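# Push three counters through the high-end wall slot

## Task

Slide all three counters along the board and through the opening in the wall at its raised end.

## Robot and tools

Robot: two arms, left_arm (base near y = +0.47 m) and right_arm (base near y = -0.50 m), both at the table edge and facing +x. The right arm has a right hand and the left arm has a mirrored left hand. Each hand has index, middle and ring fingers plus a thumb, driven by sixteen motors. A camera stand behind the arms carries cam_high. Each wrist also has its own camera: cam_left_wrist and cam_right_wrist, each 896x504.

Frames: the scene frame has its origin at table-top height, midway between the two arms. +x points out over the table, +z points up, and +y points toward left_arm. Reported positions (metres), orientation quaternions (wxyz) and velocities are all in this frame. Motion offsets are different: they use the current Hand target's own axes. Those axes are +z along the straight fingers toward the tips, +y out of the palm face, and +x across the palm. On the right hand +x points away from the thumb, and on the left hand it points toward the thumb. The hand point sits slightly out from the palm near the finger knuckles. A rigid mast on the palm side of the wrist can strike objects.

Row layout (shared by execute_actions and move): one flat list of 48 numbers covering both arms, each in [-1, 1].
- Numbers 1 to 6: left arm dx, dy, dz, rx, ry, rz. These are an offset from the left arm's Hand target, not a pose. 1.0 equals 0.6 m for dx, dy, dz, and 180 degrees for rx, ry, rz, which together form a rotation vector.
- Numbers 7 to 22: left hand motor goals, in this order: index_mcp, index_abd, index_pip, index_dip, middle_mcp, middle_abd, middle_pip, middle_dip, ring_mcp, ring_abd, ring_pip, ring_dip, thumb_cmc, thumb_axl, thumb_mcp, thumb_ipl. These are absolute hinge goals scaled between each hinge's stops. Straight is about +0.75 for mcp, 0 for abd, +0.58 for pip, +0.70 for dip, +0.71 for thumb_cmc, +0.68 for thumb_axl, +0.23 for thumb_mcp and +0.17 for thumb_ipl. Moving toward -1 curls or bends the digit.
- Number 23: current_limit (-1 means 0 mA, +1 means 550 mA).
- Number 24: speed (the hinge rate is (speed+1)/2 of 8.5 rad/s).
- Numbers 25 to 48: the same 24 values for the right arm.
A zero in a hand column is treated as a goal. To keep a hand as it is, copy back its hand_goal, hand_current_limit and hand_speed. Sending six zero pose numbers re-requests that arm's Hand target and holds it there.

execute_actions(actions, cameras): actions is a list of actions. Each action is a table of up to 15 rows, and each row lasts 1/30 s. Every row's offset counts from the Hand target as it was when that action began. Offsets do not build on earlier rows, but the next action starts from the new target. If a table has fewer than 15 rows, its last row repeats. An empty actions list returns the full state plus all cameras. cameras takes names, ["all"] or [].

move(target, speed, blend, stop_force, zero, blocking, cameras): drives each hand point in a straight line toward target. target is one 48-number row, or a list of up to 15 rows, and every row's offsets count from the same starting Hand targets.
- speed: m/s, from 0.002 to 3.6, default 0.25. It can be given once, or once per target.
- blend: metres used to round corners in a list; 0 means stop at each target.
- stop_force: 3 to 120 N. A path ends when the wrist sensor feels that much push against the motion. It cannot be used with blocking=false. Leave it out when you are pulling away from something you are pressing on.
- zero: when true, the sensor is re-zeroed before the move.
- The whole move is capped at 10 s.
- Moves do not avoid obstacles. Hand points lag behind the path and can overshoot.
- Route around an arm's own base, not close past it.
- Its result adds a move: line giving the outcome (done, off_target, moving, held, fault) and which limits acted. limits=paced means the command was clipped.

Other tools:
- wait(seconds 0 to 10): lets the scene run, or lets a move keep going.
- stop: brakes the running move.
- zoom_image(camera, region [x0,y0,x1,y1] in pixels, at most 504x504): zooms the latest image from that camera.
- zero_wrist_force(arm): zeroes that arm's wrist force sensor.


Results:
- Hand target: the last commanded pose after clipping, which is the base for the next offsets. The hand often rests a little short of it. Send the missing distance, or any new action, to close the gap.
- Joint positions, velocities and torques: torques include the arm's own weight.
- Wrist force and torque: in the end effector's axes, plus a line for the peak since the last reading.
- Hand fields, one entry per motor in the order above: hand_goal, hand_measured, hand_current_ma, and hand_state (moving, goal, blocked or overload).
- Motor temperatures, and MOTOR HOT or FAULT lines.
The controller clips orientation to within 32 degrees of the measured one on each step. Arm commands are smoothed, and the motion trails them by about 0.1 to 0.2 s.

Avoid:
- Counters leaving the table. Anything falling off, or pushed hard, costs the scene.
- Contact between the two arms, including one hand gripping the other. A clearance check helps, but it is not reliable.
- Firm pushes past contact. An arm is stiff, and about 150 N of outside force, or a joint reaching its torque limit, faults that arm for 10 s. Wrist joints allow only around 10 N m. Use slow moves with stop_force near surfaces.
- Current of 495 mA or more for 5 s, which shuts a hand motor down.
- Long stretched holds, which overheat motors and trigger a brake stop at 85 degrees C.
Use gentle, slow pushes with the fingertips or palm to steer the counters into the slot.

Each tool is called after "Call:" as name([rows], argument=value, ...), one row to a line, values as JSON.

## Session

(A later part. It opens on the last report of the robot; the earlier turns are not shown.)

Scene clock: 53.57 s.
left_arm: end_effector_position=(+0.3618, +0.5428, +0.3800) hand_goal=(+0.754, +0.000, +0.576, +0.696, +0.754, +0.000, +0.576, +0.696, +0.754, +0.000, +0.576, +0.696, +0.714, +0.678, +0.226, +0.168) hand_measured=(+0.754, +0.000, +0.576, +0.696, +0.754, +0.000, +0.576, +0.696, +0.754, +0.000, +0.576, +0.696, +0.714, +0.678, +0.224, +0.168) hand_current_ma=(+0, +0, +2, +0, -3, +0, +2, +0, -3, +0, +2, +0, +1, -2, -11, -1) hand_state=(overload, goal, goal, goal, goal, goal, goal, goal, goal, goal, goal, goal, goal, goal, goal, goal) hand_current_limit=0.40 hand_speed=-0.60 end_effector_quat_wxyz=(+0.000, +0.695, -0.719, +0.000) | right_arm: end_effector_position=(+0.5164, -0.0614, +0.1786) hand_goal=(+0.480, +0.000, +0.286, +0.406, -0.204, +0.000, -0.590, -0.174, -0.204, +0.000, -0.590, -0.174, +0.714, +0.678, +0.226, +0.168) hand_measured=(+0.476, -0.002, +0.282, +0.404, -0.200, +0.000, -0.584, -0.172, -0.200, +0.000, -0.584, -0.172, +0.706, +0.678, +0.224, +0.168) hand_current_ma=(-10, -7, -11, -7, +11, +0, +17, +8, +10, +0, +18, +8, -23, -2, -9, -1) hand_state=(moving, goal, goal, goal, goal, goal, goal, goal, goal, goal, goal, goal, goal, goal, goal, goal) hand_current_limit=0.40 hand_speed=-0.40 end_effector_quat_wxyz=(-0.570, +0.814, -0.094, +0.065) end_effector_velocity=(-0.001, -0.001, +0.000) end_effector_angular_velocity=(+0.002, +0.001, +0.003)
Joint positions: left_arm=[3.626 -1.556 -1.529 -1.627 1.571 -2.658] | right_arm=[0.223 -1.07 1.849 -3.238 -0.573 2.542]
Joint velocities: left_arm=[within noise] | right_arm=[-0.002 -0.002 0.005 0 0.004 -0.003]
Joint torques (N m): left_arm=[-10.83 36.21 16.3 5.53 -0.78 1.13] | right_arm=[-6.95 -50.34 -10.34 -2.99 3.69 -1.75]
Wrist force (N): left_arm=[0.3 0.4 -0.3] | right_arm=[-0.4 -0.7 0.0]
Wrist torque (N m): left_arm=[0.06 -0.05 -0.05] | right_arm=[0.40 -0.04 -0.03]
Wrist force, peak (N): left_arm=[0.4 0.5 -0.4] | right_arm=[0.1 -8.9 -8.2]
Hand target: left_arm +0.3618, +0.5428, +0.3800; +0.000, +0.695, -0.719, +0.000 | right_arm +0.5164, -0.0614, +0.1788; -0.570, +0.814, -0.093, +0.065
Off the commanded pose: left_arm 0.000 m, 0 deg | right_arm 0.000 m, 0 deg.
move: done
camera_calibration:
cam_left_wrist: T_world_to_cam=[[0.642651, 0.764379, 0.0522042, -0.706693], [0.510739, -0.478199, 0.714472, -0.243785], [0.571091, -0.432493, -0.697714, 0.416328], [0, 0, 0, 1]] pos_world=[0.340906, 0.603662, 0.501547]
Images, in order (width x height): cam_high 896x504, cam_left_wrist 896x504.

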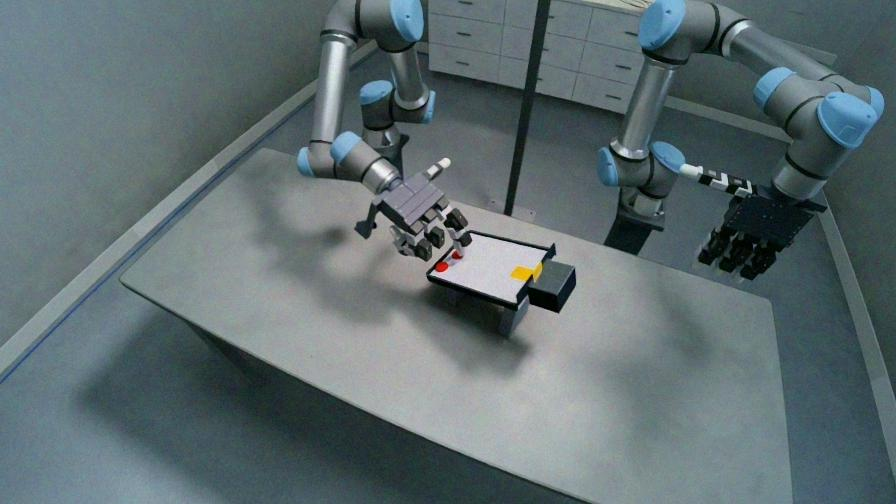

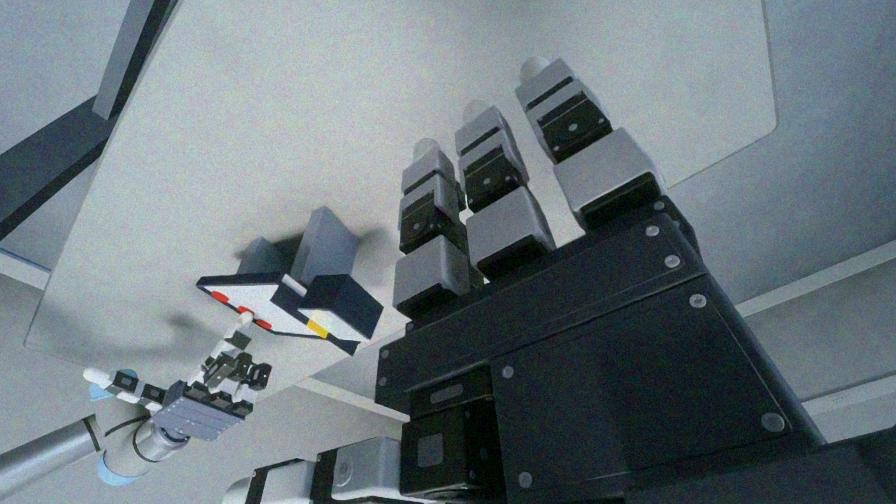

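Call:
move(target=[0,0,0,0,0,0,0.754,0,0.576,0.696,0.754,0,0.576,0.696,0.754,0,0.576,0.696,0.714,0.678,0.226,0.168,0.4,-0.6,0,-0.0255,-0.0214,0,0,0,0.479,0,0.285,0.406,-0.205,0,-0.591,-0.174,-0.205,0,-0.591,-0.174,0.714,0.678,0.226,0.168,0.4,-0.4], speed=0.08, cameras=["cam_high","cam_left_wrist"])

Call:
zoom_image(camera="cam_high", region=[420, 220, 490, 290])

Call:
zoom_image(camera="cam_left_wrist", region=[190, 260, 290, 360])

Scene clock: 56.53 s.
left_arm: end_effector_position=(+0.3618, +0.5428, +0.3800) hand_goal=(+0.754, +0.000, +0.576, +0.696, +0.754, +0.000, +0.576, +0.696, +0.754, +0.000, +0.576, +0.696, +0.714, +0.678, +0.226, +0.168) hand_measured=(+0.754, +0.000, +0.576, +0.696, +0.754, +0.000, +0.576, +0.696, +0.754, +0.000, +0.576, +0.696, +0.714, +0.678, +0.224, +0.168) hand_current_ma=(+0, +0, +2, +0, -3, +0, +2, +0, -3, +0, +2, +0, +1, -2, -11, -1) hand_state=(overload, goal, goal, goal, goal, goal, goal, goal, goal, goal, goal, goal, goal, goal, goal, goal) hand_current_limit=0.40 hand_speed=-0.60 end_effector_quat_wxyz=(+0.000, +0.695, -0.719, +0.000) | right_arm: end_effector_position=(+0.5149, -0.0681, +0.1976) hand_goal=(+0.480, +0.000, +0.286, +0.406, -0.204, +0.000, -0.590, -0.174, -0.204, +0.000, -0.590, -0.174, +0.714, +0.678, +0.226, +0.168) hand_measured=(+0.474, -0.002, +0.282, +0.404, -0.200, +0.000, -0.584, -0.172, -0.200, +0.000, -0.584, -0.172, +0.706, +0.678, +0.224, +0.168) hand_current_ma=(-18, -7, -11, -7, +11, +0, +17, +8, +10, +0, +18, +8, -23, -2, -9, -1) hand_state=(goal, goal, goal, goal, goal, goal, goal, goal, goal, goal, goal, goal, goal, goal, goal, goal) hand_current_limit=0.40 hand_speed=-0.40 end_effector_quat_wxyz=(-0.570, +0.814, -0.093, +0.065)
Joint positions: left_arm=[3.626 -1.556 -1.529 -1.627 1.571 -2.658] | right_arm=[0.211 -1.113 1.853 -3.187 -0.564 2.529]
Joint torques (N m): left_arm=[-10.37 35.77 16.33 5.41 -0.84 1.86] | right_arm=[6.2 -32.06 -15.09 -3.45 0.11 1.8]
Wrist force (N): left_arm=[0.3 0.4 0.0] | right_arm=[-0.5 0.7 0.8]
Wrist torque (N m): left_arm=[0.03 -0.04 -0.05] | right_arm=[0.36 -0.02 -0.05]
Wrist force, peak (N): left_arm=[0.7 0.5 -0.1] | right_arm=[-0.5 1.4 1.1]
Hand target: left_arm +0.3618, +0.5428, +0.3800; +0.000, +0.695, -0.719, +0.000 | right_arm +0.5149, -0.0681, +0.1975; -0.570, +0.814, -0.093, +0.065
Off the commanded pose: left_arm 0.000 m, 0 deg | right_arm 0.000 m, 0 deg.
move: done
camera_calibration:
cam_left_wrist: T_world_to_cam=[[0.642651, 0.764379, 0.0522042, -0.706693], [0.510739, -0.478199, 0.714472, -0.243785], [0.571091, -0.432493, -0.697714, 0.416328], [0, 0, 0, 1]] pos_world=[0.340906, 0.603662, 0.501547]
Images, in order (width x height): cam_high 896x504, cam_left_wrist 896x504.

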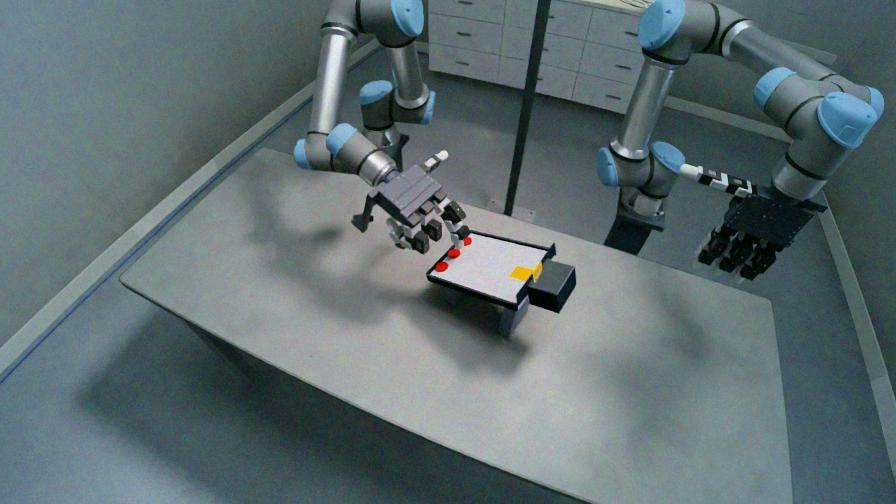

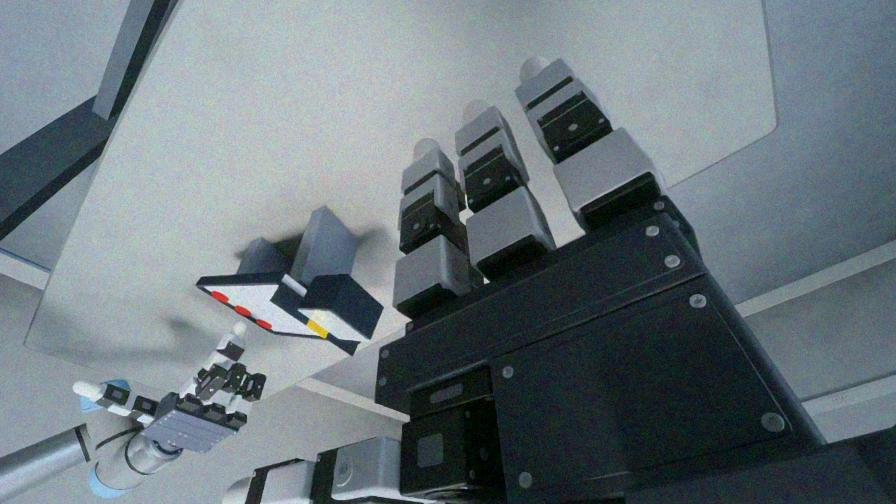

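Scaled by 7.200.

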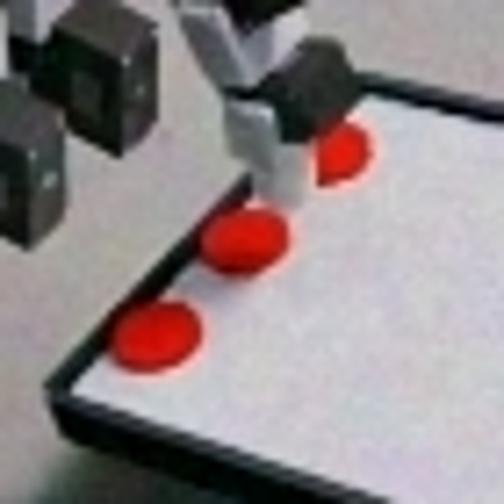

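Scaled by 5.040.

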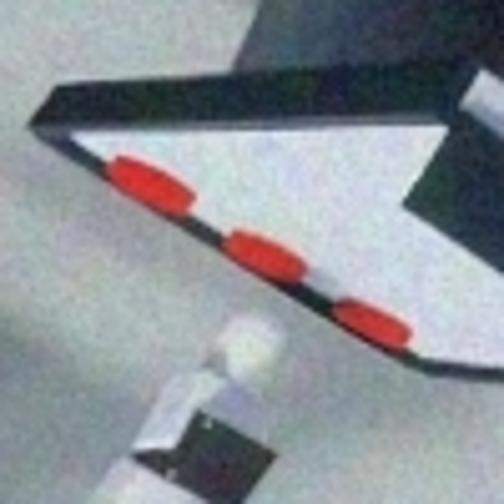

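Call:
move(target=[0,0,0,0,0,0,0.754,0,0.576,0.696,0.754,0,0.576,0.696,0.754,0,0.576,0.696,0.714,0.678,0.226,0.168,0.4,-0.6,0,-0.0383,-0.0322,0,0,0,0.6685,-0.233,0.123,0.729,0.792,0,-0.09,0.81,0.6685,0.233,0.123,0.729,0.714,0.678,0.226,0.168,0.4,-0.4], speed=0.1, cameras=["cam_high"])

Call:
zoom_image(camera="cam_high", region=[360, 160, 560, 310])

Scene clock: 74.77 s.
left_arm: end_effector_position=(+0.3618, +0.5428, +0.3800) hand_goal=(+0.754, +0.000, +0.576, +0.696, +0.754, +0.000, +0.576, +0.696, +0.754, +0.000, +0.576, +0.696, +0.714, +0.678, +0.226, +0.168) hand_measured=(+0.754, +0.000, +0.576, +0.696, +0.754, +0.000, +0.576, +0.696, +0.754, +0.000, +0.576, +0.696, +0.714, +0.678, +0.224, +0.168) hand_current_ma=(+0, +0, +2, +0, -3, +0, +2, +0, -3, +0, +2, +0, +1, -2, -11, -1) hand_state=(overload, goal, goal, goal, goal, goal, goal, goal, goal, goal, goal, goal, goal, goal, goal, goal) hand_current_limit=0.40 hand_speed=-0.60 end_effector_quat_wxyz=(+0.000, +0.695, -0.719, +0.000) | right_arm: end_effector_position=(+0.5126, -0.0781, +0.2258) hand_goal=(+0.668, -0.232, +0.124, +0.730, +0.792, +0.000, -0.090, +0.810, +0.668, +0.234, +0.124, +0.730, +0.714, +0.678, +0.226, +0.168) hand_measured=(+0.666, -0.208, +0.126, +0.728, +0.730, +0.002, -0.098, +0.798, +0.666, +0.212, +0.124, +0.728, +0.706, +0.678, +0.224, +0.168) hand_current_ma=(-5, +74, +3, -3, -274, +5, -25, -38, -5, -69, -2, -4, -23, -2, -9, -1) hand_state=(goal, blocked, goal, goal, blocked, goal, goal, goal, goal, blocked, goal, goal, goal, goal, goal, goal) hand_current_limit=0.40 hand_speed=-0.40 end_effector_quat_wxyz=(-0.570, +0.814, -0.093, +0.065)
Joint positions: left_arm=[3.626 -1.556 -1.529 -1.627 1.571 -2.658] | right_arm=[0.194 -1.175 1.852 -3.107 -0.551 2.508]
Joint torques (N m): left_arm=[-10.24 35.99 15.84 5.38 -0.77 2.12] | right_arm=[7.03 -31.08 -24.07 -3.72 -0.88 1.9]
Wrist force (N): left_arm=[0.3 0.4 -0.1] | right_arm=[-0.3 0.6 0.9]
Wrist torque (N m): left_arm=[0.03 -0.04 -0.04] | right_arm=[0.21 -0.05 -0.04]
Wrist force, peak (N): left_arm=[0.6 0.5 0.0] | right_arm=[-0.2 1.5 1.3]
Hand target: left_arm +0.3618, +0.5428, +0.3800; +0.000, +0.695, -0.719, +0.000 | right_arm +0.5126, -0.0781, +0.2257; -0.570, +0.814, -0.093, +0.065
Off the commanded pose: left_arm 0.000 m, 0 deg | right_arm 0.000 m, 0 deg.
move: done
Images, in order (width x height): cam_high 896x504.

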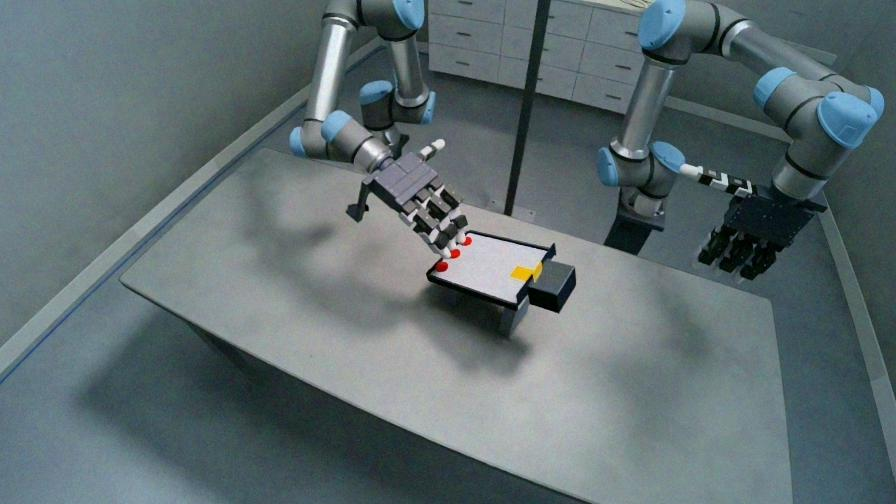

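Scaled by 2.520.

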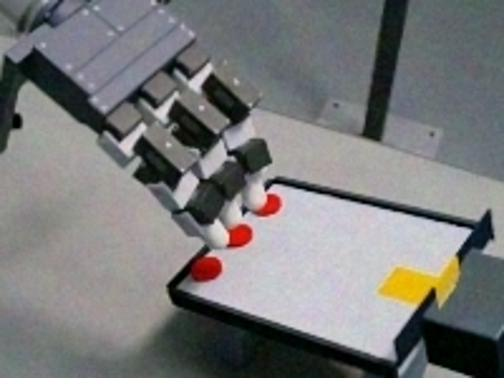

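Call:
move(target=[0,0,0,0,0,0,0.754,0,0.576,0.696,0.754,0,0.576,0.696,0.754,0,0.576,0.696,0.714,0.678,0.226,0.168,0.4,-0.6,-0.0768,0.0733,0.0683,0,0,0,0.904,0,0.123,0.729,0.792,0,-0.09,0.81,0.904,0,0.123,0.729,0.714,0.678,0.226,0.168,0.4,-0.4], speed=0.15, cameras=["cam_high","cam_left_wrist"])

Call:
zoom_image(camera="cam_high", region=[410, 180, 570, 310])

Call:
zoom_image(camera="cam_left_wrist", region=[190, 240, 330, 380])

Call:
move(target=[0,0,0,0,0,0,0.754,0,0.576,0.696,0.754,0,0.576,0.696,0.754,0,0.576,0.696,0.714,0.678,0.226,0.168,0.4,-0.6,0,0.0204,0.0171,0,0,0,0.904,0,0.123,0.729,0.792,0,-0.09,0.81,0.904,0,0.123,0.729,0.714,0.678,0.226,0.168,0.4,-0.4], speed=0.015, stop_force=3, cameras=["cam_high","cam_left_wrist"])

Call:
zoom_image(camera="cam_high", region=[410, 180, 570, 310])

Scene clock: 94.13 s.
left_arm: end_effector_position=(+0.3618, +0.5428, +0.3800) hand_goal=(+0.754, +0.000, +0.576, +0.696, +0.754, +0.000, +0.576, +0.696, +0.754, +0.000, +0.576, +0.696, +0.714, +0.678, +0.226, +0.168) hand_measured=(+0.754, +0.000, +0.576, +0.696, +0.754, +0.000, +0.576, +0.696, +0.754, +0.000, +0.576, +0.696, +0.714, +0.678, +0.224, +0.168) hand_current_ma=(+0, +0, +2, +0, -3, +0, +2, +0, -3, +0, +2, +0, +1, -2, -11, -1) hand_state=(overload, goal, goal, goal, goal, goal, goal, goal, goal, goal, goal, goal, goal, goal, goal, goal) hand_current_limit=0.40 hand_speed=-0.60 end_effector_quat_wxyz=(+0.000, +0.695, -0.719, +0.000) | right_arm: end_effector_position=(+0.4730, -0.0448, +0.1704) hand_goal=(+0.904, +0.000, +0.124, +0.730, +0.792, +0.000, -0.090, +0.810, +0.904, +0.000, +0.124, +0.730, +0.714, +0.678, +0.226, +0.168) hand_measured=(+0.882, -0.002, +0.124, +0.728, +0.770, +0.002, -0.096, +0.806, +0.882, +0.002, +0.124, +0.728, +0.706, +0.678, +0.224, +0.168) hand_current_ma=(-87, -6, +1, -3, -84, +5, -15, -10, -80, +7, -2, -4, -23, -2, -9, -1) hand_state=(blocked, goal, goal, goal, blocked, goal, goal, goal, blocked, goal, goal, goal, goal, goal, goal, goal) hand_current_limit=0.40 hand_speed=-0.40 end_effector_quat_wxyz=(-0.570, +0.814, -0.093, +0.065)
Joint positions: left_arm=[3.626 -1.556 -1.529 -1.627 1.571 -2.658] | right_arm=[0.274 -1.097 1.936 -3.345 -0.614 2.599]
Joint torques (N m): left_arm=[-10.16 36.8 15.72 5.58 -0.74 2.07] | right_arm=[2.11 -41.47 -16.48 -3.69 2.99 -1.15]
Wrist force (N): left_arm=[0.2 0.3 0.0] | right_arm=[-0.1 0.6 0.7]
Wrist torque (N m): left_arm=[0.02 -0.02 -0.05] | right_arm=[0.24 -0.05 -0.02]
Wrist force, peak (N): left_arm=[0.6 0.6 -0.2] | right_arm=[-1.3 1.6 1.6]
Hand target: left_arm +0.3618, +0.5428, +0.3800; +0.000, +0.695, -0.719, +0.000 | right_arm +0.4730, -0.0448, +0.1704; -0.570, +0.814, -0.093, +0.065
Off the commanded pose: left_arm 0.000 m, 0 deg | right_arm 0.000 m, 0 deg.
move: done
camera_calibration:
cam_left_wrist: T_world_to_cam=[[0.642651, 0.764379, 0.0522042, -0.706693], [0.510739, -0.478199, 0.714472, -0.243785], [0.571091, -0.432493, -0.697714, 0.416328], [0, 0, 0, 1]] pos_world=[0.340906, 0.603662, 0.501547]
Images, in order (width x height): cam_high 896x504, cam_left_wrist 896x504.

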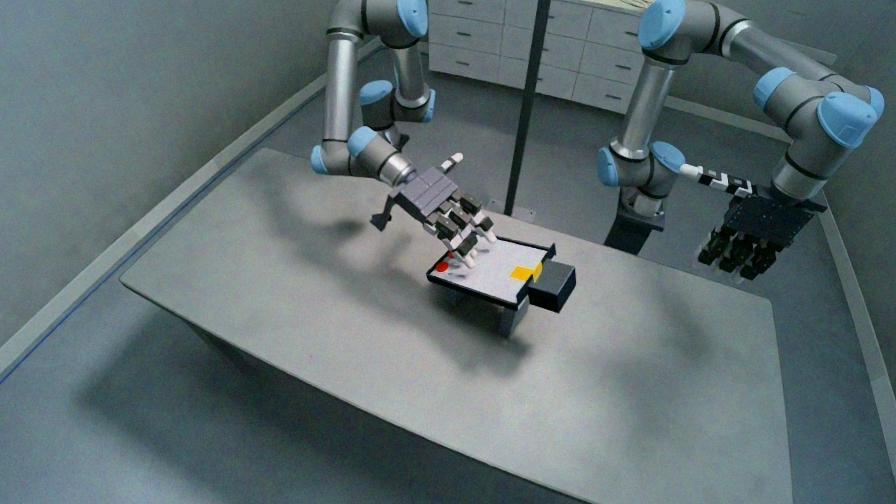

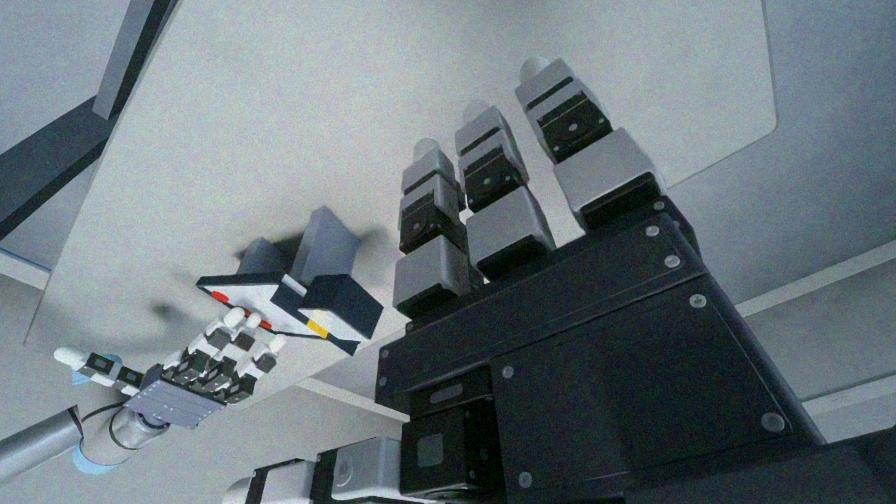

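Scaled by 3.150.

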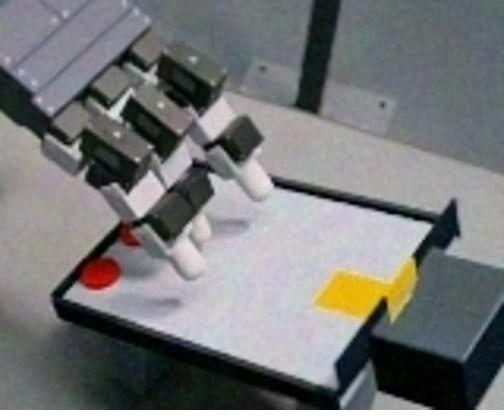

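Scaled by 3.600.

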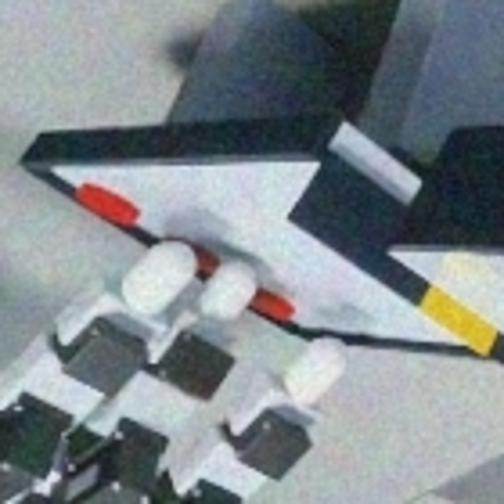

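Scene clock: 95.63 s.
left_arm: end_effector_position=(+0.3618, +0.5428, +0.3800) hand_goal=(+0.754, +0.000, +0.576, +0.696, +0.754, +0.000, +0.576, +0.696, +0.754, +0.000, +0.576, +0.696, +0.714, +0.678, +0.226, +0.168) hand_measured=(+0.754, +0.000, +0.576, +0.696, +0.754, +0.000, +0.576, +0.696, +0.754, +0.000, +0.576, +0.696, +0.714, +0.678, +0.224, +0.168) hand_current_ma=(+0, +0, +2, +0, -3, +0, +2, +0, -3, +0, +2, +0, +1, -2, -11, -1) hand_state=(overload, goal, goal, goal, goal, goal, goal, goal, goal, goal, goal, goal, goal, goal, goal, goal) hand_current_limit=0.40 hand_speed=-0.60 end_effector_quat_wxyz=(+0.000, +0.695, -0.719, +0.000) | right_arm: end_effector_position=(+0.4736, -0.0423, +0.1632) hand_goal=(+0.904, +0.000, +0.124, +0.730, +0.792, +0.000, -0.090, +0.810, +0.904, +0.000, +0.124, +0.730, +0.714, +0.678, +0.226, +0.168) hand_measured=(+0.882, -0.002, +0.124, +0.728, +0.780, +0.002, -0.096, +0.806, +0.884, +0.002, +0.124, +0.728, +0.706, +0.678, +0.224, +0.168) hand_current_ma=(-87, -6, +1, -3, -41, +5, -16, -10, -79, +7, -2, -4, -23, -2, -9, -1) hand_state=(blocked, goal, goal, goal, goal, goal, goal, goal, blocked, goal, goal, goal, goal, goal, goal, goal) hand_current_limit=0.40 hand_speed=-0.40 end_effector_quat_wxyz=(-0.570, +0.814, -0.093, +0.065)
Joint positions: left_arm=[3.626 -1.556 -1.529 -1.627 1.571 -2.658] | right_arm=[0.278 -1.079 1.934 -3.364 -0.617 2.603]
Joint torques (N m): left_arm=[-10.07 35.41 16.4 5.45 -0.74 2.02] | right_arm=[-6 -50.68 -9.08 -3.6 3.24 -1.78]
Wrist force (N): left_arm=[0.2 0.2 -0.3] | right_arm=[-0.2 0.6 0.8]
Wrist torque (N m): left_arm=[0.02 -0.03 -0.04] | right_arm=[0.23 -0.03 -0.12]
Wrist force, peak (N): left_arm=[0.5 0.5 -0.2] | right_arm=[-0.2 -2.6 -5.1]
Hand target: left_arm +0.3618, +0.5428, +0.3800; +0.000, +0.695, -0.719, +0.000 | right_arm +0.4736, -0.0423, +0.1632; -0.570, +0.814, -0.093, +0.065 (not the last commanded pose)
Off the commanded pose: left_arm 0.000 m, 0 deg | right_arm 0.008 m, 0 deg.
move: contact (right_arm)
camera_calibration:
cam_left_wrist: T_world_to_cam=[[0.642651, 0.764379, 0.0522042, -0.706693], [0.510739, -0.478199, 0.714472, -0.243785], [0.571091, -0.432493, -0.697714, 0.416328], [0, 0, 0, 1]] pos_world=[0.340906, 0.603662, 0.501547]
Images, in order (width x height): cam_high 896x504, cam_left_wrist 896x504.

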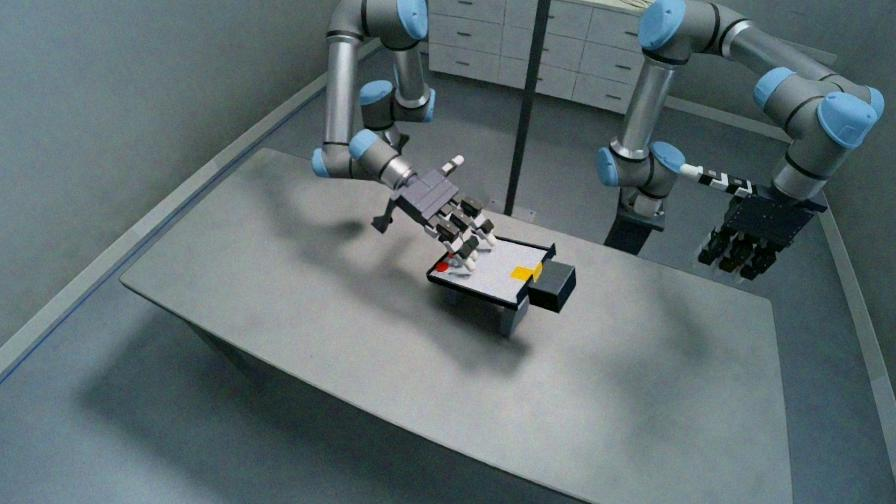

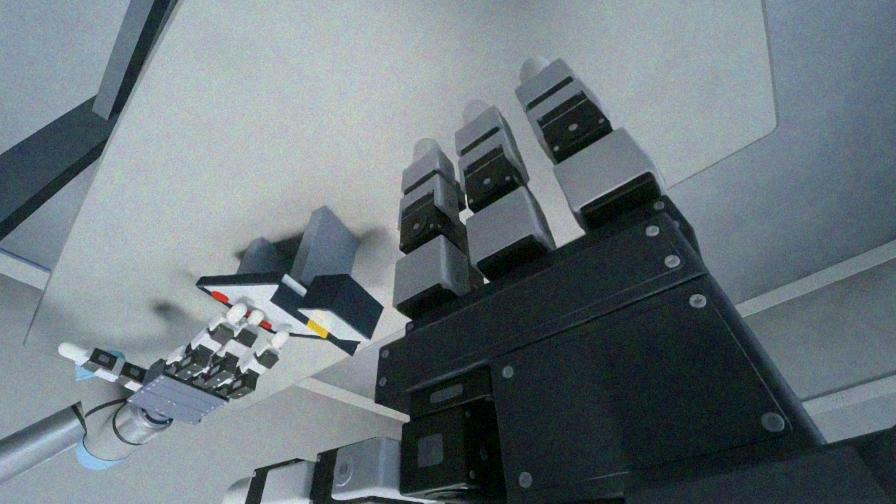

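Scaled by 3.150.

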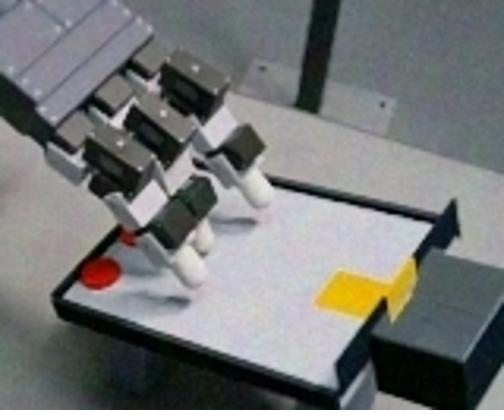

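Call:
move(target=[0,0,0,0,0,0,0.754,0,0.576,0.696,0.754,0,0.576,0.696,0.754,0,0.576,0.696,0.714,0.678,0.226,0.168,0.4,-0.6,0,-0.1115,0.0914,0,0,0,0.904,0,0.123,0.729,0.792,0,-0.09,0.81,0.904,0,0.123,0.729,0.714,0.678,0.226,0.168,0.4,-0.4], speed=0.15)

Call:
move(target=[0,0,0,0,0,0,0.754,0,0.576,0.696,0.754,0,0.576,0.696,0.754,0,0.576,0.696,0.714,0.678,0.226,0.168,0.4,-0.6,0,0.023,0.0193,0,0,0,0.904,0,0.123,0.729,0.792,0,-0.09,0.81,0.904,0,0.123,0.729,0.714,0.678,0.226,0.168,0.4,-0.4], speed=0.015, stop_force=3, cameras=["cam_high","cam_left_wrist"])

Call:
zoom_image(camera="cam_high", region=[410, 180, 570, 310])

Call:
zoom_image(camera="cam_left_wrist", region=[190, 240, 390, 380])

Scene clock: 99.70 s.
left_arm: end_effector_position=(+0.3618, +0.5428, +0.3800) hand_goal=(+0.754, +0.000, +0.576, +0.696, +0.754, +0.000, +0.576, +0.696, +0.754, +0.000, +0.576, +0.696, +0.714, +0.678, +0.226, +0.168) hand_measured=(+0.754, +0.000, +0.576, +0.696, +0.754, +0.000, +0.576, +0.696, +0.754, +0.000, +0.576, +0.696, +0.714, +0.678, +0.224, +0.168) hand_current_ma=(+0, +0, +2, +0, -3, +0, +2, +0, -3, +0, +2, +0, +1, -2, -11, -1) hand_state=(overload, goal, goal, goal, goal, goal, goal, goal, goal, goal, goal, goal, goal, goal, goal, goal) hand_current_limit=0.40 hand_speed=-0.60 end_effector_quat_wxyz=(+0.000, +0.695, -0.719, +0.000) | right_arm: end_effector_position=(+0.4904, +0.0302, +0.2072) hand_goal=(+0.904, +0.000, +0.124, +0.730, +0.792, +0.000, -0.090, +0.810, +0.904, +0.000, +0.124, +0.730, +0.714, +0.678, +0.226, +0.168) hand_measured=(+0.882, -0.002, +0.124, +0.728, +0.780, +0.002, -0.094, +0.806, +0.884, +0.002, +0.124, +0.728, +0.706, +0.678, +0.224, +0.168) hand_current_ma=(-85, -6, +1, -3, -41, +5, -14, -10, -77, +7, -2, -4, -23, -2, -9, -1) hand_state=(blocked, goal, goal, goal, goal, goal, goal, goal, blocked, goal, goal, goal, goal, goal, goal, goal) hand_current_limit=0.40 hand_speed=-0.40 end_effector_quat_wxyz=(-0.570, +0.814, -0.093, +0.065)
Joint positions: left_arm=[3.626 -1.556 -1.529 -1.627 1.571 -2.658] | right_arm=[0.393 -1.036 1.719 -3.274 -0.712 2.707]
Joint torques (N m): left_arm=[-9.17 35.71 16.06 5.47 -0.89 2.1] | right_arm=[1.02 -55.83 -22.51 -2.31 2.52 -0.55]
Wrist force (N): left_arm=[0.5 0.4 -0.3] | right_arm=[-0.5 0.8 0.7]
Wrist torque (N m): left_arm=[0.05 -0.06 -0.03] | right_arm=[0.25 -0.01 -0.05]
Wrist force, peak (N): left_arm=[0.4 0.6 -0.2] | right_arm=[-0.2 1.9 -0.2]
Hand target: left_arm +0.3618, +0.5428, +0.3800; +0.000, +0.695, -0.719, +0.000 | right_arm +0.4904, +0.0302, +0.2073; -0.570, +0.814, -0.093, +0.065
Off the commanded pose: left_arm 0.000 m, 0 deg | right_arm 0.000 m, 0 deg.
move: done

Scene clock: 101.87 s.
left_arm: end_effector_position=(+0.3618, +0.5428, +0.3800) hand_goal=(+0.754, +0.000, +0.576, +0.696, +0.754, +0.000, +0.576, +0.696, +0.754, +0.000, +0.576, +0.696, +0.714, +0.678, +0.226, +0.168) hand_measured=(+0.754, +0.000, +0.576, +0.696, +0.754, +0.000, +0.576, +0.696, +0.754, +0.000, +0.576, +0.696, +0.714, +0.678, +0.224, +0.168) hand_current_ma=(+0, +0, +2, +0, -3, +0, +2, +0, -3, +0, +2, +0, +1, -2, -11, -1) hand_state=(overload, goal, goal, goal, goal, goal, goal, goal, goal, goal, goal, goal, goal, goal, goal, goal) hand_current_limit=0.40 hand_speed=-0.60 end_effector_quat_wxyz=(+0.000, +0.695, -0.719, +0.000) | right_arm: end_effector_position=(+0.4917, +0.0357, +0.1918) hand_goal=(+0.904, +0.000, +0.124, +0.730, +0.792, +0.000, -0.090, +0.810, +0.904, +0.000, +0.124, +0.730, +0.714, +0.678, +0.226, +0.168) hand_measured=(+0.882, -0.002, +0.124, +0.728, +0.786, +0.002, -0.102, +0.804, +0.884, +0.002, +0.124, +0.728, +0.706, +0.678, +0.224, +0.168) hand_current_ma=(-85, -6, +1, -3, -18, +3, -38, -21, -77, +6, -2, -4, -23, -2, -9, -1) hand_state=(blocked, goal, goal, goal, goal, goal, goal, goal, blocked, goal, goal, goal, goal, goal, goal, goal) hand_current_limit=0.40 hand_speed=-0.40 end_effector_quat_wxyz=(-0.570, +0.814, -0.093, +0.065)
Joint positions: left_arm=[3.626 -1.556 -1.529 -1.627 1.571 -2.658] | right_arm=[0.401 -1.003 1.714 -3.306 -0.719 2.713]
Joint torques (N m): left_arm=[-9.04 35.2 16.07 5.45 -0.8 2.08] | right_arm=[-7.13 -55.83 -11.28 -3.12 3.2 -1.92]
Wrist force (N): left_arm=[0.4 0.4 -0.2] | right_arm=[-0.4 0.1 -0.1]
Wrist torque (N m): left_arm=[0.04 -0.06 -0.04] | right_arm=[0.29 0.01 -0.16]
Wrist force, peak (N): left_arm=[0.3 0.7 -0.1] | right_arm=[-0.4 -2.6 -5.0]
Hand target: left_arm +0.3618, +0.5428, +0.3800; +0.000, +0.695, -0.719, +0.000 | right_arm +0.4917, +0.0357, +0.1918; -0.570, +0.814, -0.093, +0.065 (not the last commanded pose)
Off the commanded pose: left_arm 0.000 m, 0 deg | right_arm 0.001 m, 0 deg.
move: contact (right_arm)
camera_calibration:
cam_left_wrist: T_world_to_cam=[[0.642651, 0.764379, 0.0522042, -0.706693], [0.510739, -0.478199, 0.714472, -0.243785], [0.571091, -0.432493, -0.697714, 0.416328], [0, 0, 0, 1]] pos_world=[0.340906, 0.603662, 0.501547]
Images, in order (width x height): cam_high 896x504, cam_left_wrist 896x504.

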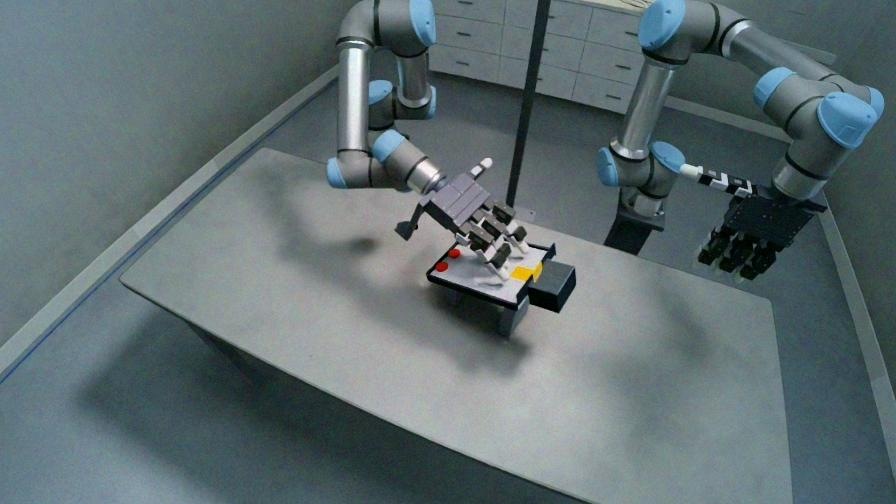

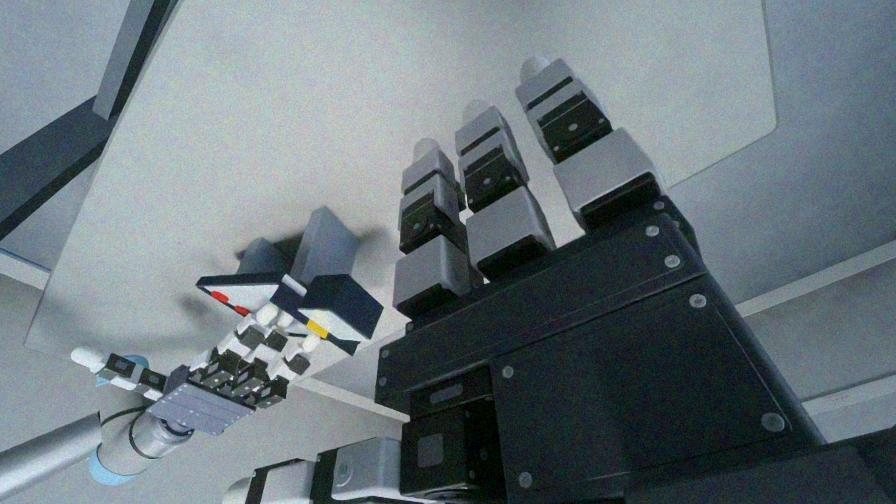

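Scaled by 3.150.

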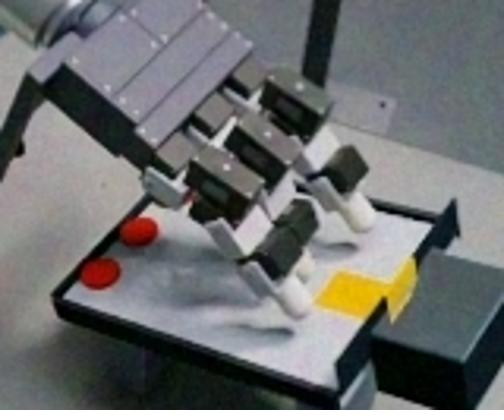

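Scaled by 2.520.

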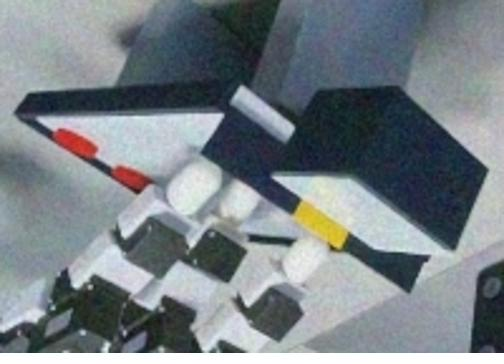

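Call:
zoom_image(camera="cam_high", region=[470, 220, 560, 300])

Scaled by 5.600.

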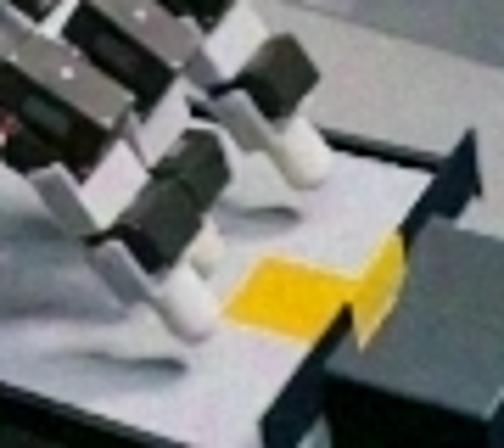

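Call:
move([
  [0,0,0,0,0,0,0.754,0,0.576,0.696,0.754,0,0.576,0.696,0.754,0,0.576,0.696,0.714,0.678,0.226,0.168,0.4,-0.6,0,-0.0575,-0.0482,0,0,0,0.904,0,0.123,0.729,0.792,0,-0.09,0.81,0.904,0,0.123,0.729,0.714,0.678,0.226,0.168,0.4,-0.4],
  [0,0,0,0,0,0,0.754,0,0.576,0.696,0.754,0,0.576,0.696,0.754,0,0.576,0.696,0.714,0.678,0.226,0.168,0.4,-0.6,0.001,0.1242,-0.2167,0,0,0,0.774,-0.263,0.279,0.265,0.342,0,-0.883,-0.609,0.774,0.263,0.279,0.265,0.714,0.678,0.226,0.168,0.0,-0.4],
], speed=0.2, blend=[0.02,0], cameras=["cam_high","cam_left_wrist"])

Call:
zoom_image(camera="cam_high", region=[410, 200, 510, 290])

Call:
zoom_image(camera="cam_left_wrist", region=[190, 270, 310, 370])

Scene clock: 117.00 s.
left_arm: end_effector_position=(+0.3618, +0.5428, +0.3800) hand_goal=(+0.754, +0.000, +0.576, +0.696, +0.754, +0.000, +0.576, +0.696, +0.754, +0.000, +0.576, +0.696, +0.714, +0.678, +0.226, +0.168) hand_measured=(+0.754, +0.000, +0.576, +0.696, +0.754, +0.000, +0.576, +0.696, +0.754, +0.000, +0.576, +0.696, +0.714, +0.678, +0.224, +0.168) hand_current_ma=(+0, +0, +2, +0, -3, +0, +2, +0, -3, +0, +2, +0, +1, -2, -11, -1) hand_state=(overload, goal, goal, goal, goal, goal, goal, goal, goal, goal, goal, goal, goal, goal, goal, goal) hand_current_limit=0.40 hand_speed=-0.60 end_effector_quat_wxyz=(+0.000, +0.695, -0.719, +0.000) | right_arm: end_effector_position=(+0.4589, -0.1082, +0.1662) hand_goal=(+0.774, -0.262, +0.280, +0.266, +0.342, +0.000, -0.882, -0.608, +0.774, +0.264, +0.280, +0.266, +0.714, +0.678, +0.226, +0.168) hand_measured=(+0.766, -0.258, +0.272, +0.268, +0.340, +0.002, -0.876, -0.604, +0.768, +0.260, +0.274, +0.268, +0.706, +0.678, +0.224, +0.168) hand_current_ma=(-25, +9, -23, +7, -5, +3, +19, +10, -23, -9, -20, +8, -24, -2, -9, -1) hand_state=(goal, goal, goal, goal, goal, goal, goal, goal, goal, goal, goal, goal, goal, goal, goal, goal) hand_current_limit=0.00 hand_speed=-0.40 end_effector_quat_wxyz=(-0.570, +0.814, -0.093, +0.065)
Joint positions: left_arm=[3.626 -1.556 -1.529 -1.627 1.571 -2.658] | right_arm=[0.155 -1.193 2.086 -3.279 -0.522 2.457]
Joint torques (N m): left_arm=[-9.03 35.81 15.55 5.37 -0.81 1.96] | right_arm=[-6.48 -26.38 -7.29 -2.92 3.57 -1.84]
Wrist force (N): left_arm=[0.3 0.3 -0.1] | right_arm=[-0.1 0.5 0.7]
Wrist torque (N m): left_arm=[0.03 -0.04 -0.04] | right_arm=[0.26 -0.05 -0.13]
Wrist force, peak (N): left_arm=[0.5 0.6 -0.3] | right_arm=[-0.3 2.3 2.1]
Hand target: left_arm +0.3618, +0.5428, +0.3800; +0.000, +0.695, -0.719, +0.000 | right_arm +0.4589, -0.1082, +0.1662; -0.570, +0.814, -0.093, +0.065
Off the commanded pose: left_arm 0.000 m, 0 deg | right_arm 0.000 m, 0 deg.
move: done
camera_calibration:
cam_left_wrist: T_world_to_cam=[[0.642651, 0.764379, 0.0522042, -0.706693], [0.510739, -0.478199, 0.714472, -0.243785], [0.571091, -0.432493, -0.697714, 0.416328], [0, 0, 0, 1]] pos_world=[0.340906, 0.603662, 0.501547]
Images, in order (width x height): cam_high 896x504, cam_left_wrist 896x504.

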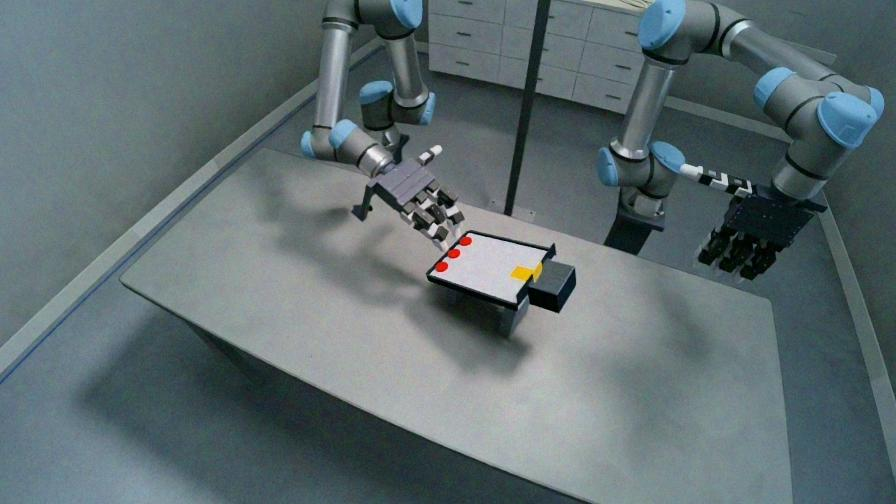

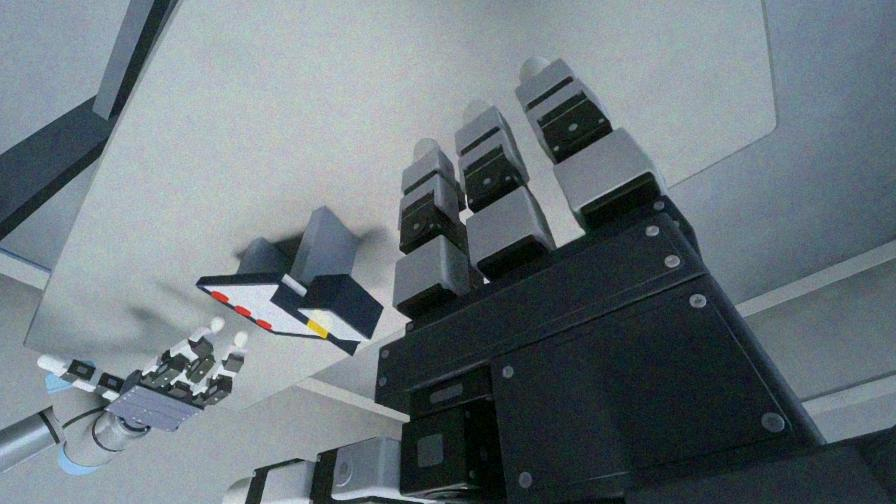

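Scaled by 5.040.

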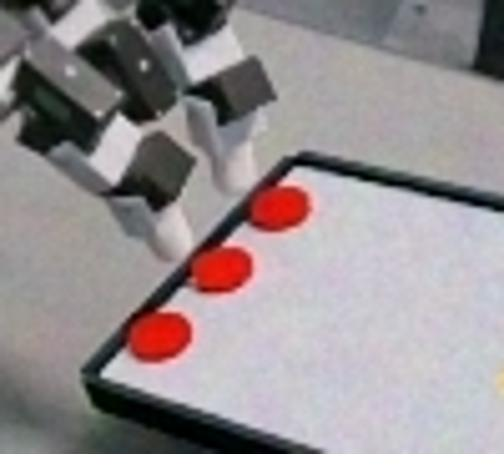

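Scaled by 4.200.

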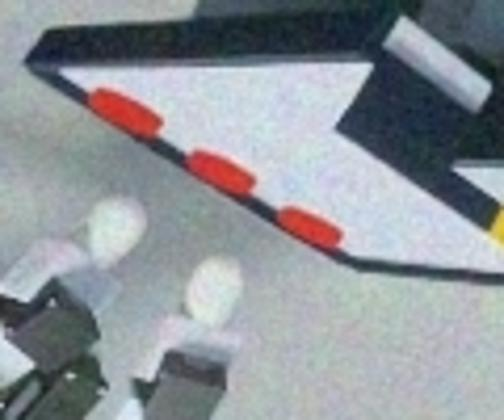

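Call:
move(target=[0,0,0,0,0,0,0.754,0,0.576,0.696,0.754,0,0.576,0.696,0.754,0,0.576,0.696,0.714,0.678,0.226,0.168,0.4,-0.6,0.0042,0.0306,0.0257,0,0,0,0.774,-0.263,0.279,0.265,0.342,0,-0.883,-0.609,0.774,0.263,0.279,0.265,0.714,0.678,0.226,0.168,0.0,-0.4], speed=0.1, cameras=["cam_high","cam_left_wrist"])

Call:
zoom_image(camera="cam_high", region=[410, 200, 510, 290])

Call:
zoom_image(camera="cam_left_wrist", region=[190, 270, 310, 370])

Scene clock: 119.40 s.
left_arm: end_effector_position=(+0.3618, +0.5428, +0.3800) hand_goal=(+0.754, +0.000, +0.576, +0.696, +0.754, +0.000, +0.576, +0.696, +0.754, +0.000, +0.576, +0.696, +0.714, +0.678, +0.226, +0.168) hand_measured=(+0.754, +0.000, +0.576, +0.696, +0.754, +0.000, +0.576, +0.696, +0.754, +0.000, +0.576, +0.696, +0.714, +0.678, +0.224, +0.168) hand_current_ma=(+0, +0, +2, +0, -3, +0, +2, +0, -3, +0, +2, +0, +1, -2, -11, -1) hand_state=(overload, goal, goal, goal, goal, goal, goal, goal, goal, goal, goal, goal, goal, goal, goal, goal) hand_current_limit=0.40 hand_speed=-0.60 end_effector_quat_wxyz=(+0.000, +0.695, -0.719, +0.000) | right_arm: end_effector_position=(+0.4632, -0.1007, +0.1437) hand_goal=(+0.774, -0.262, +0.280, +0.266, +0.342, +0.000, -0.882, -0.608, +0.774, +0.264, +0.280, +0.266, +0.714, +0.678, +0.226, +0.168) hand_measured=(+0.766, -0.258, +0.272, +0.268, +0.340, +0.002, -0.876, -0.604, +0.766, +0.260, +0.274, +0.268, +0.706, +0.678, +0.224, +0.168) hand_current_ma=(-26, +9, -22, +7, -5, +3, +18, +10, -24, -9, -20, +8, -24, -2, -9, -1) hand_state=(goal, goal, goal, goal, goal, goal, goal, goal, goal, goal, goal, goal, goal, goal, goal, goal) hand_current_limit=0.00 hand_speed=-0.40 end_effector_quat_wxyz=(-0.570, +0.814, -0.093, +0.065)
Joint positions: left_arm=[3.626 -1.556 -1.529 -1.627 1.571 -2.658] | right_arm=[0.169 -1.129 2.075 -3.348 -0.533 2.476]
Joint torques (N m): left_arm=[-8.31 35.17 16.05 5.52 -0.77 2.12] | right_arm=[-6.7 -45.4 -7.24 -0.45 2.11 -1.57]
Wrist force (N): left_arm=[0.4 0.3 -0.1] | right_arm=[-0.2 0.3 0.6]
Wrist torque (N m): left_arm=[0.02 -0.05 -0.04] | right_arm=[0.25 -0.03 -0.15]
Wrist force, peak (N): left_arm=[0.5 0.6 -0.3] | right_arm=[-0.2 1.0 1.0]
Hand target: left_arm +0.3618, +0.5428, +0.3800; +0.000, +0.695, -0.719, +0.000 | right_arm +0.4632, -0.1008, +0.1437; -0.570, +0.814, -0.093, +0.065
Off the commanded pose: left_arm 0.000 m, 0 deg | right_arm 0.000 m, 0 deg.
move: done
camera_calibration:
cam_left_wrist: T_world_to_cam=[[0.642651, 0.764379, 0.0522042, -0.706693], [0.510739, -0.478199, 0.714472, -0.243785], [0.571091, -0.432493, -0.697714, 0.416328], [0, 0, 0, 1]] pos_world=[0.340906, 0.603662, 0.501547]
Images, in order (width x height): cam_high 896x504, cam_left_wrist 896x504.

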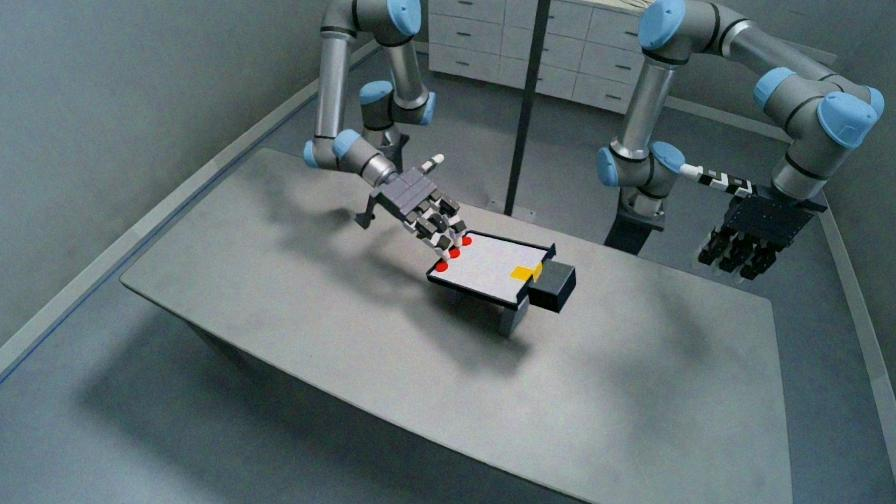

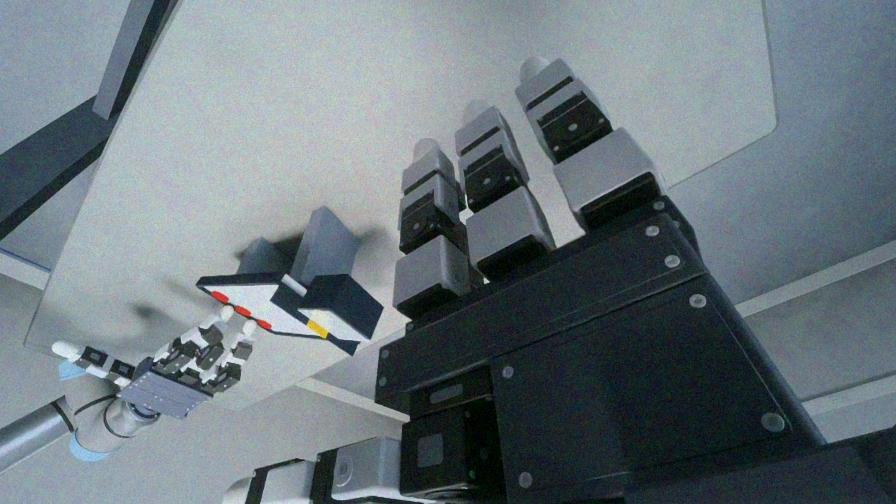

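Scaled by 5.040.

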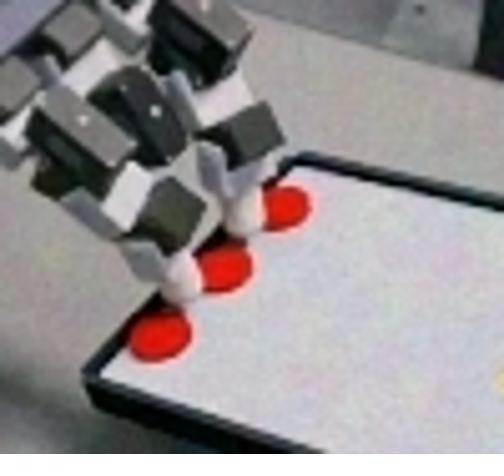

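Scaled by 4.200.

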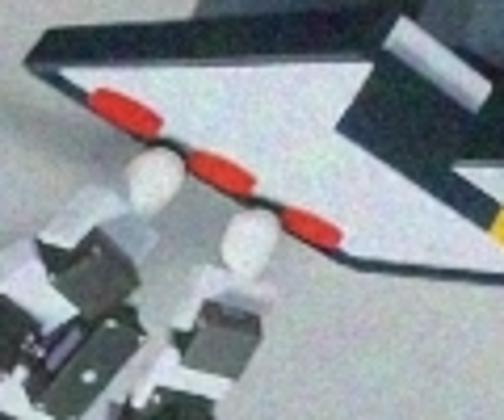

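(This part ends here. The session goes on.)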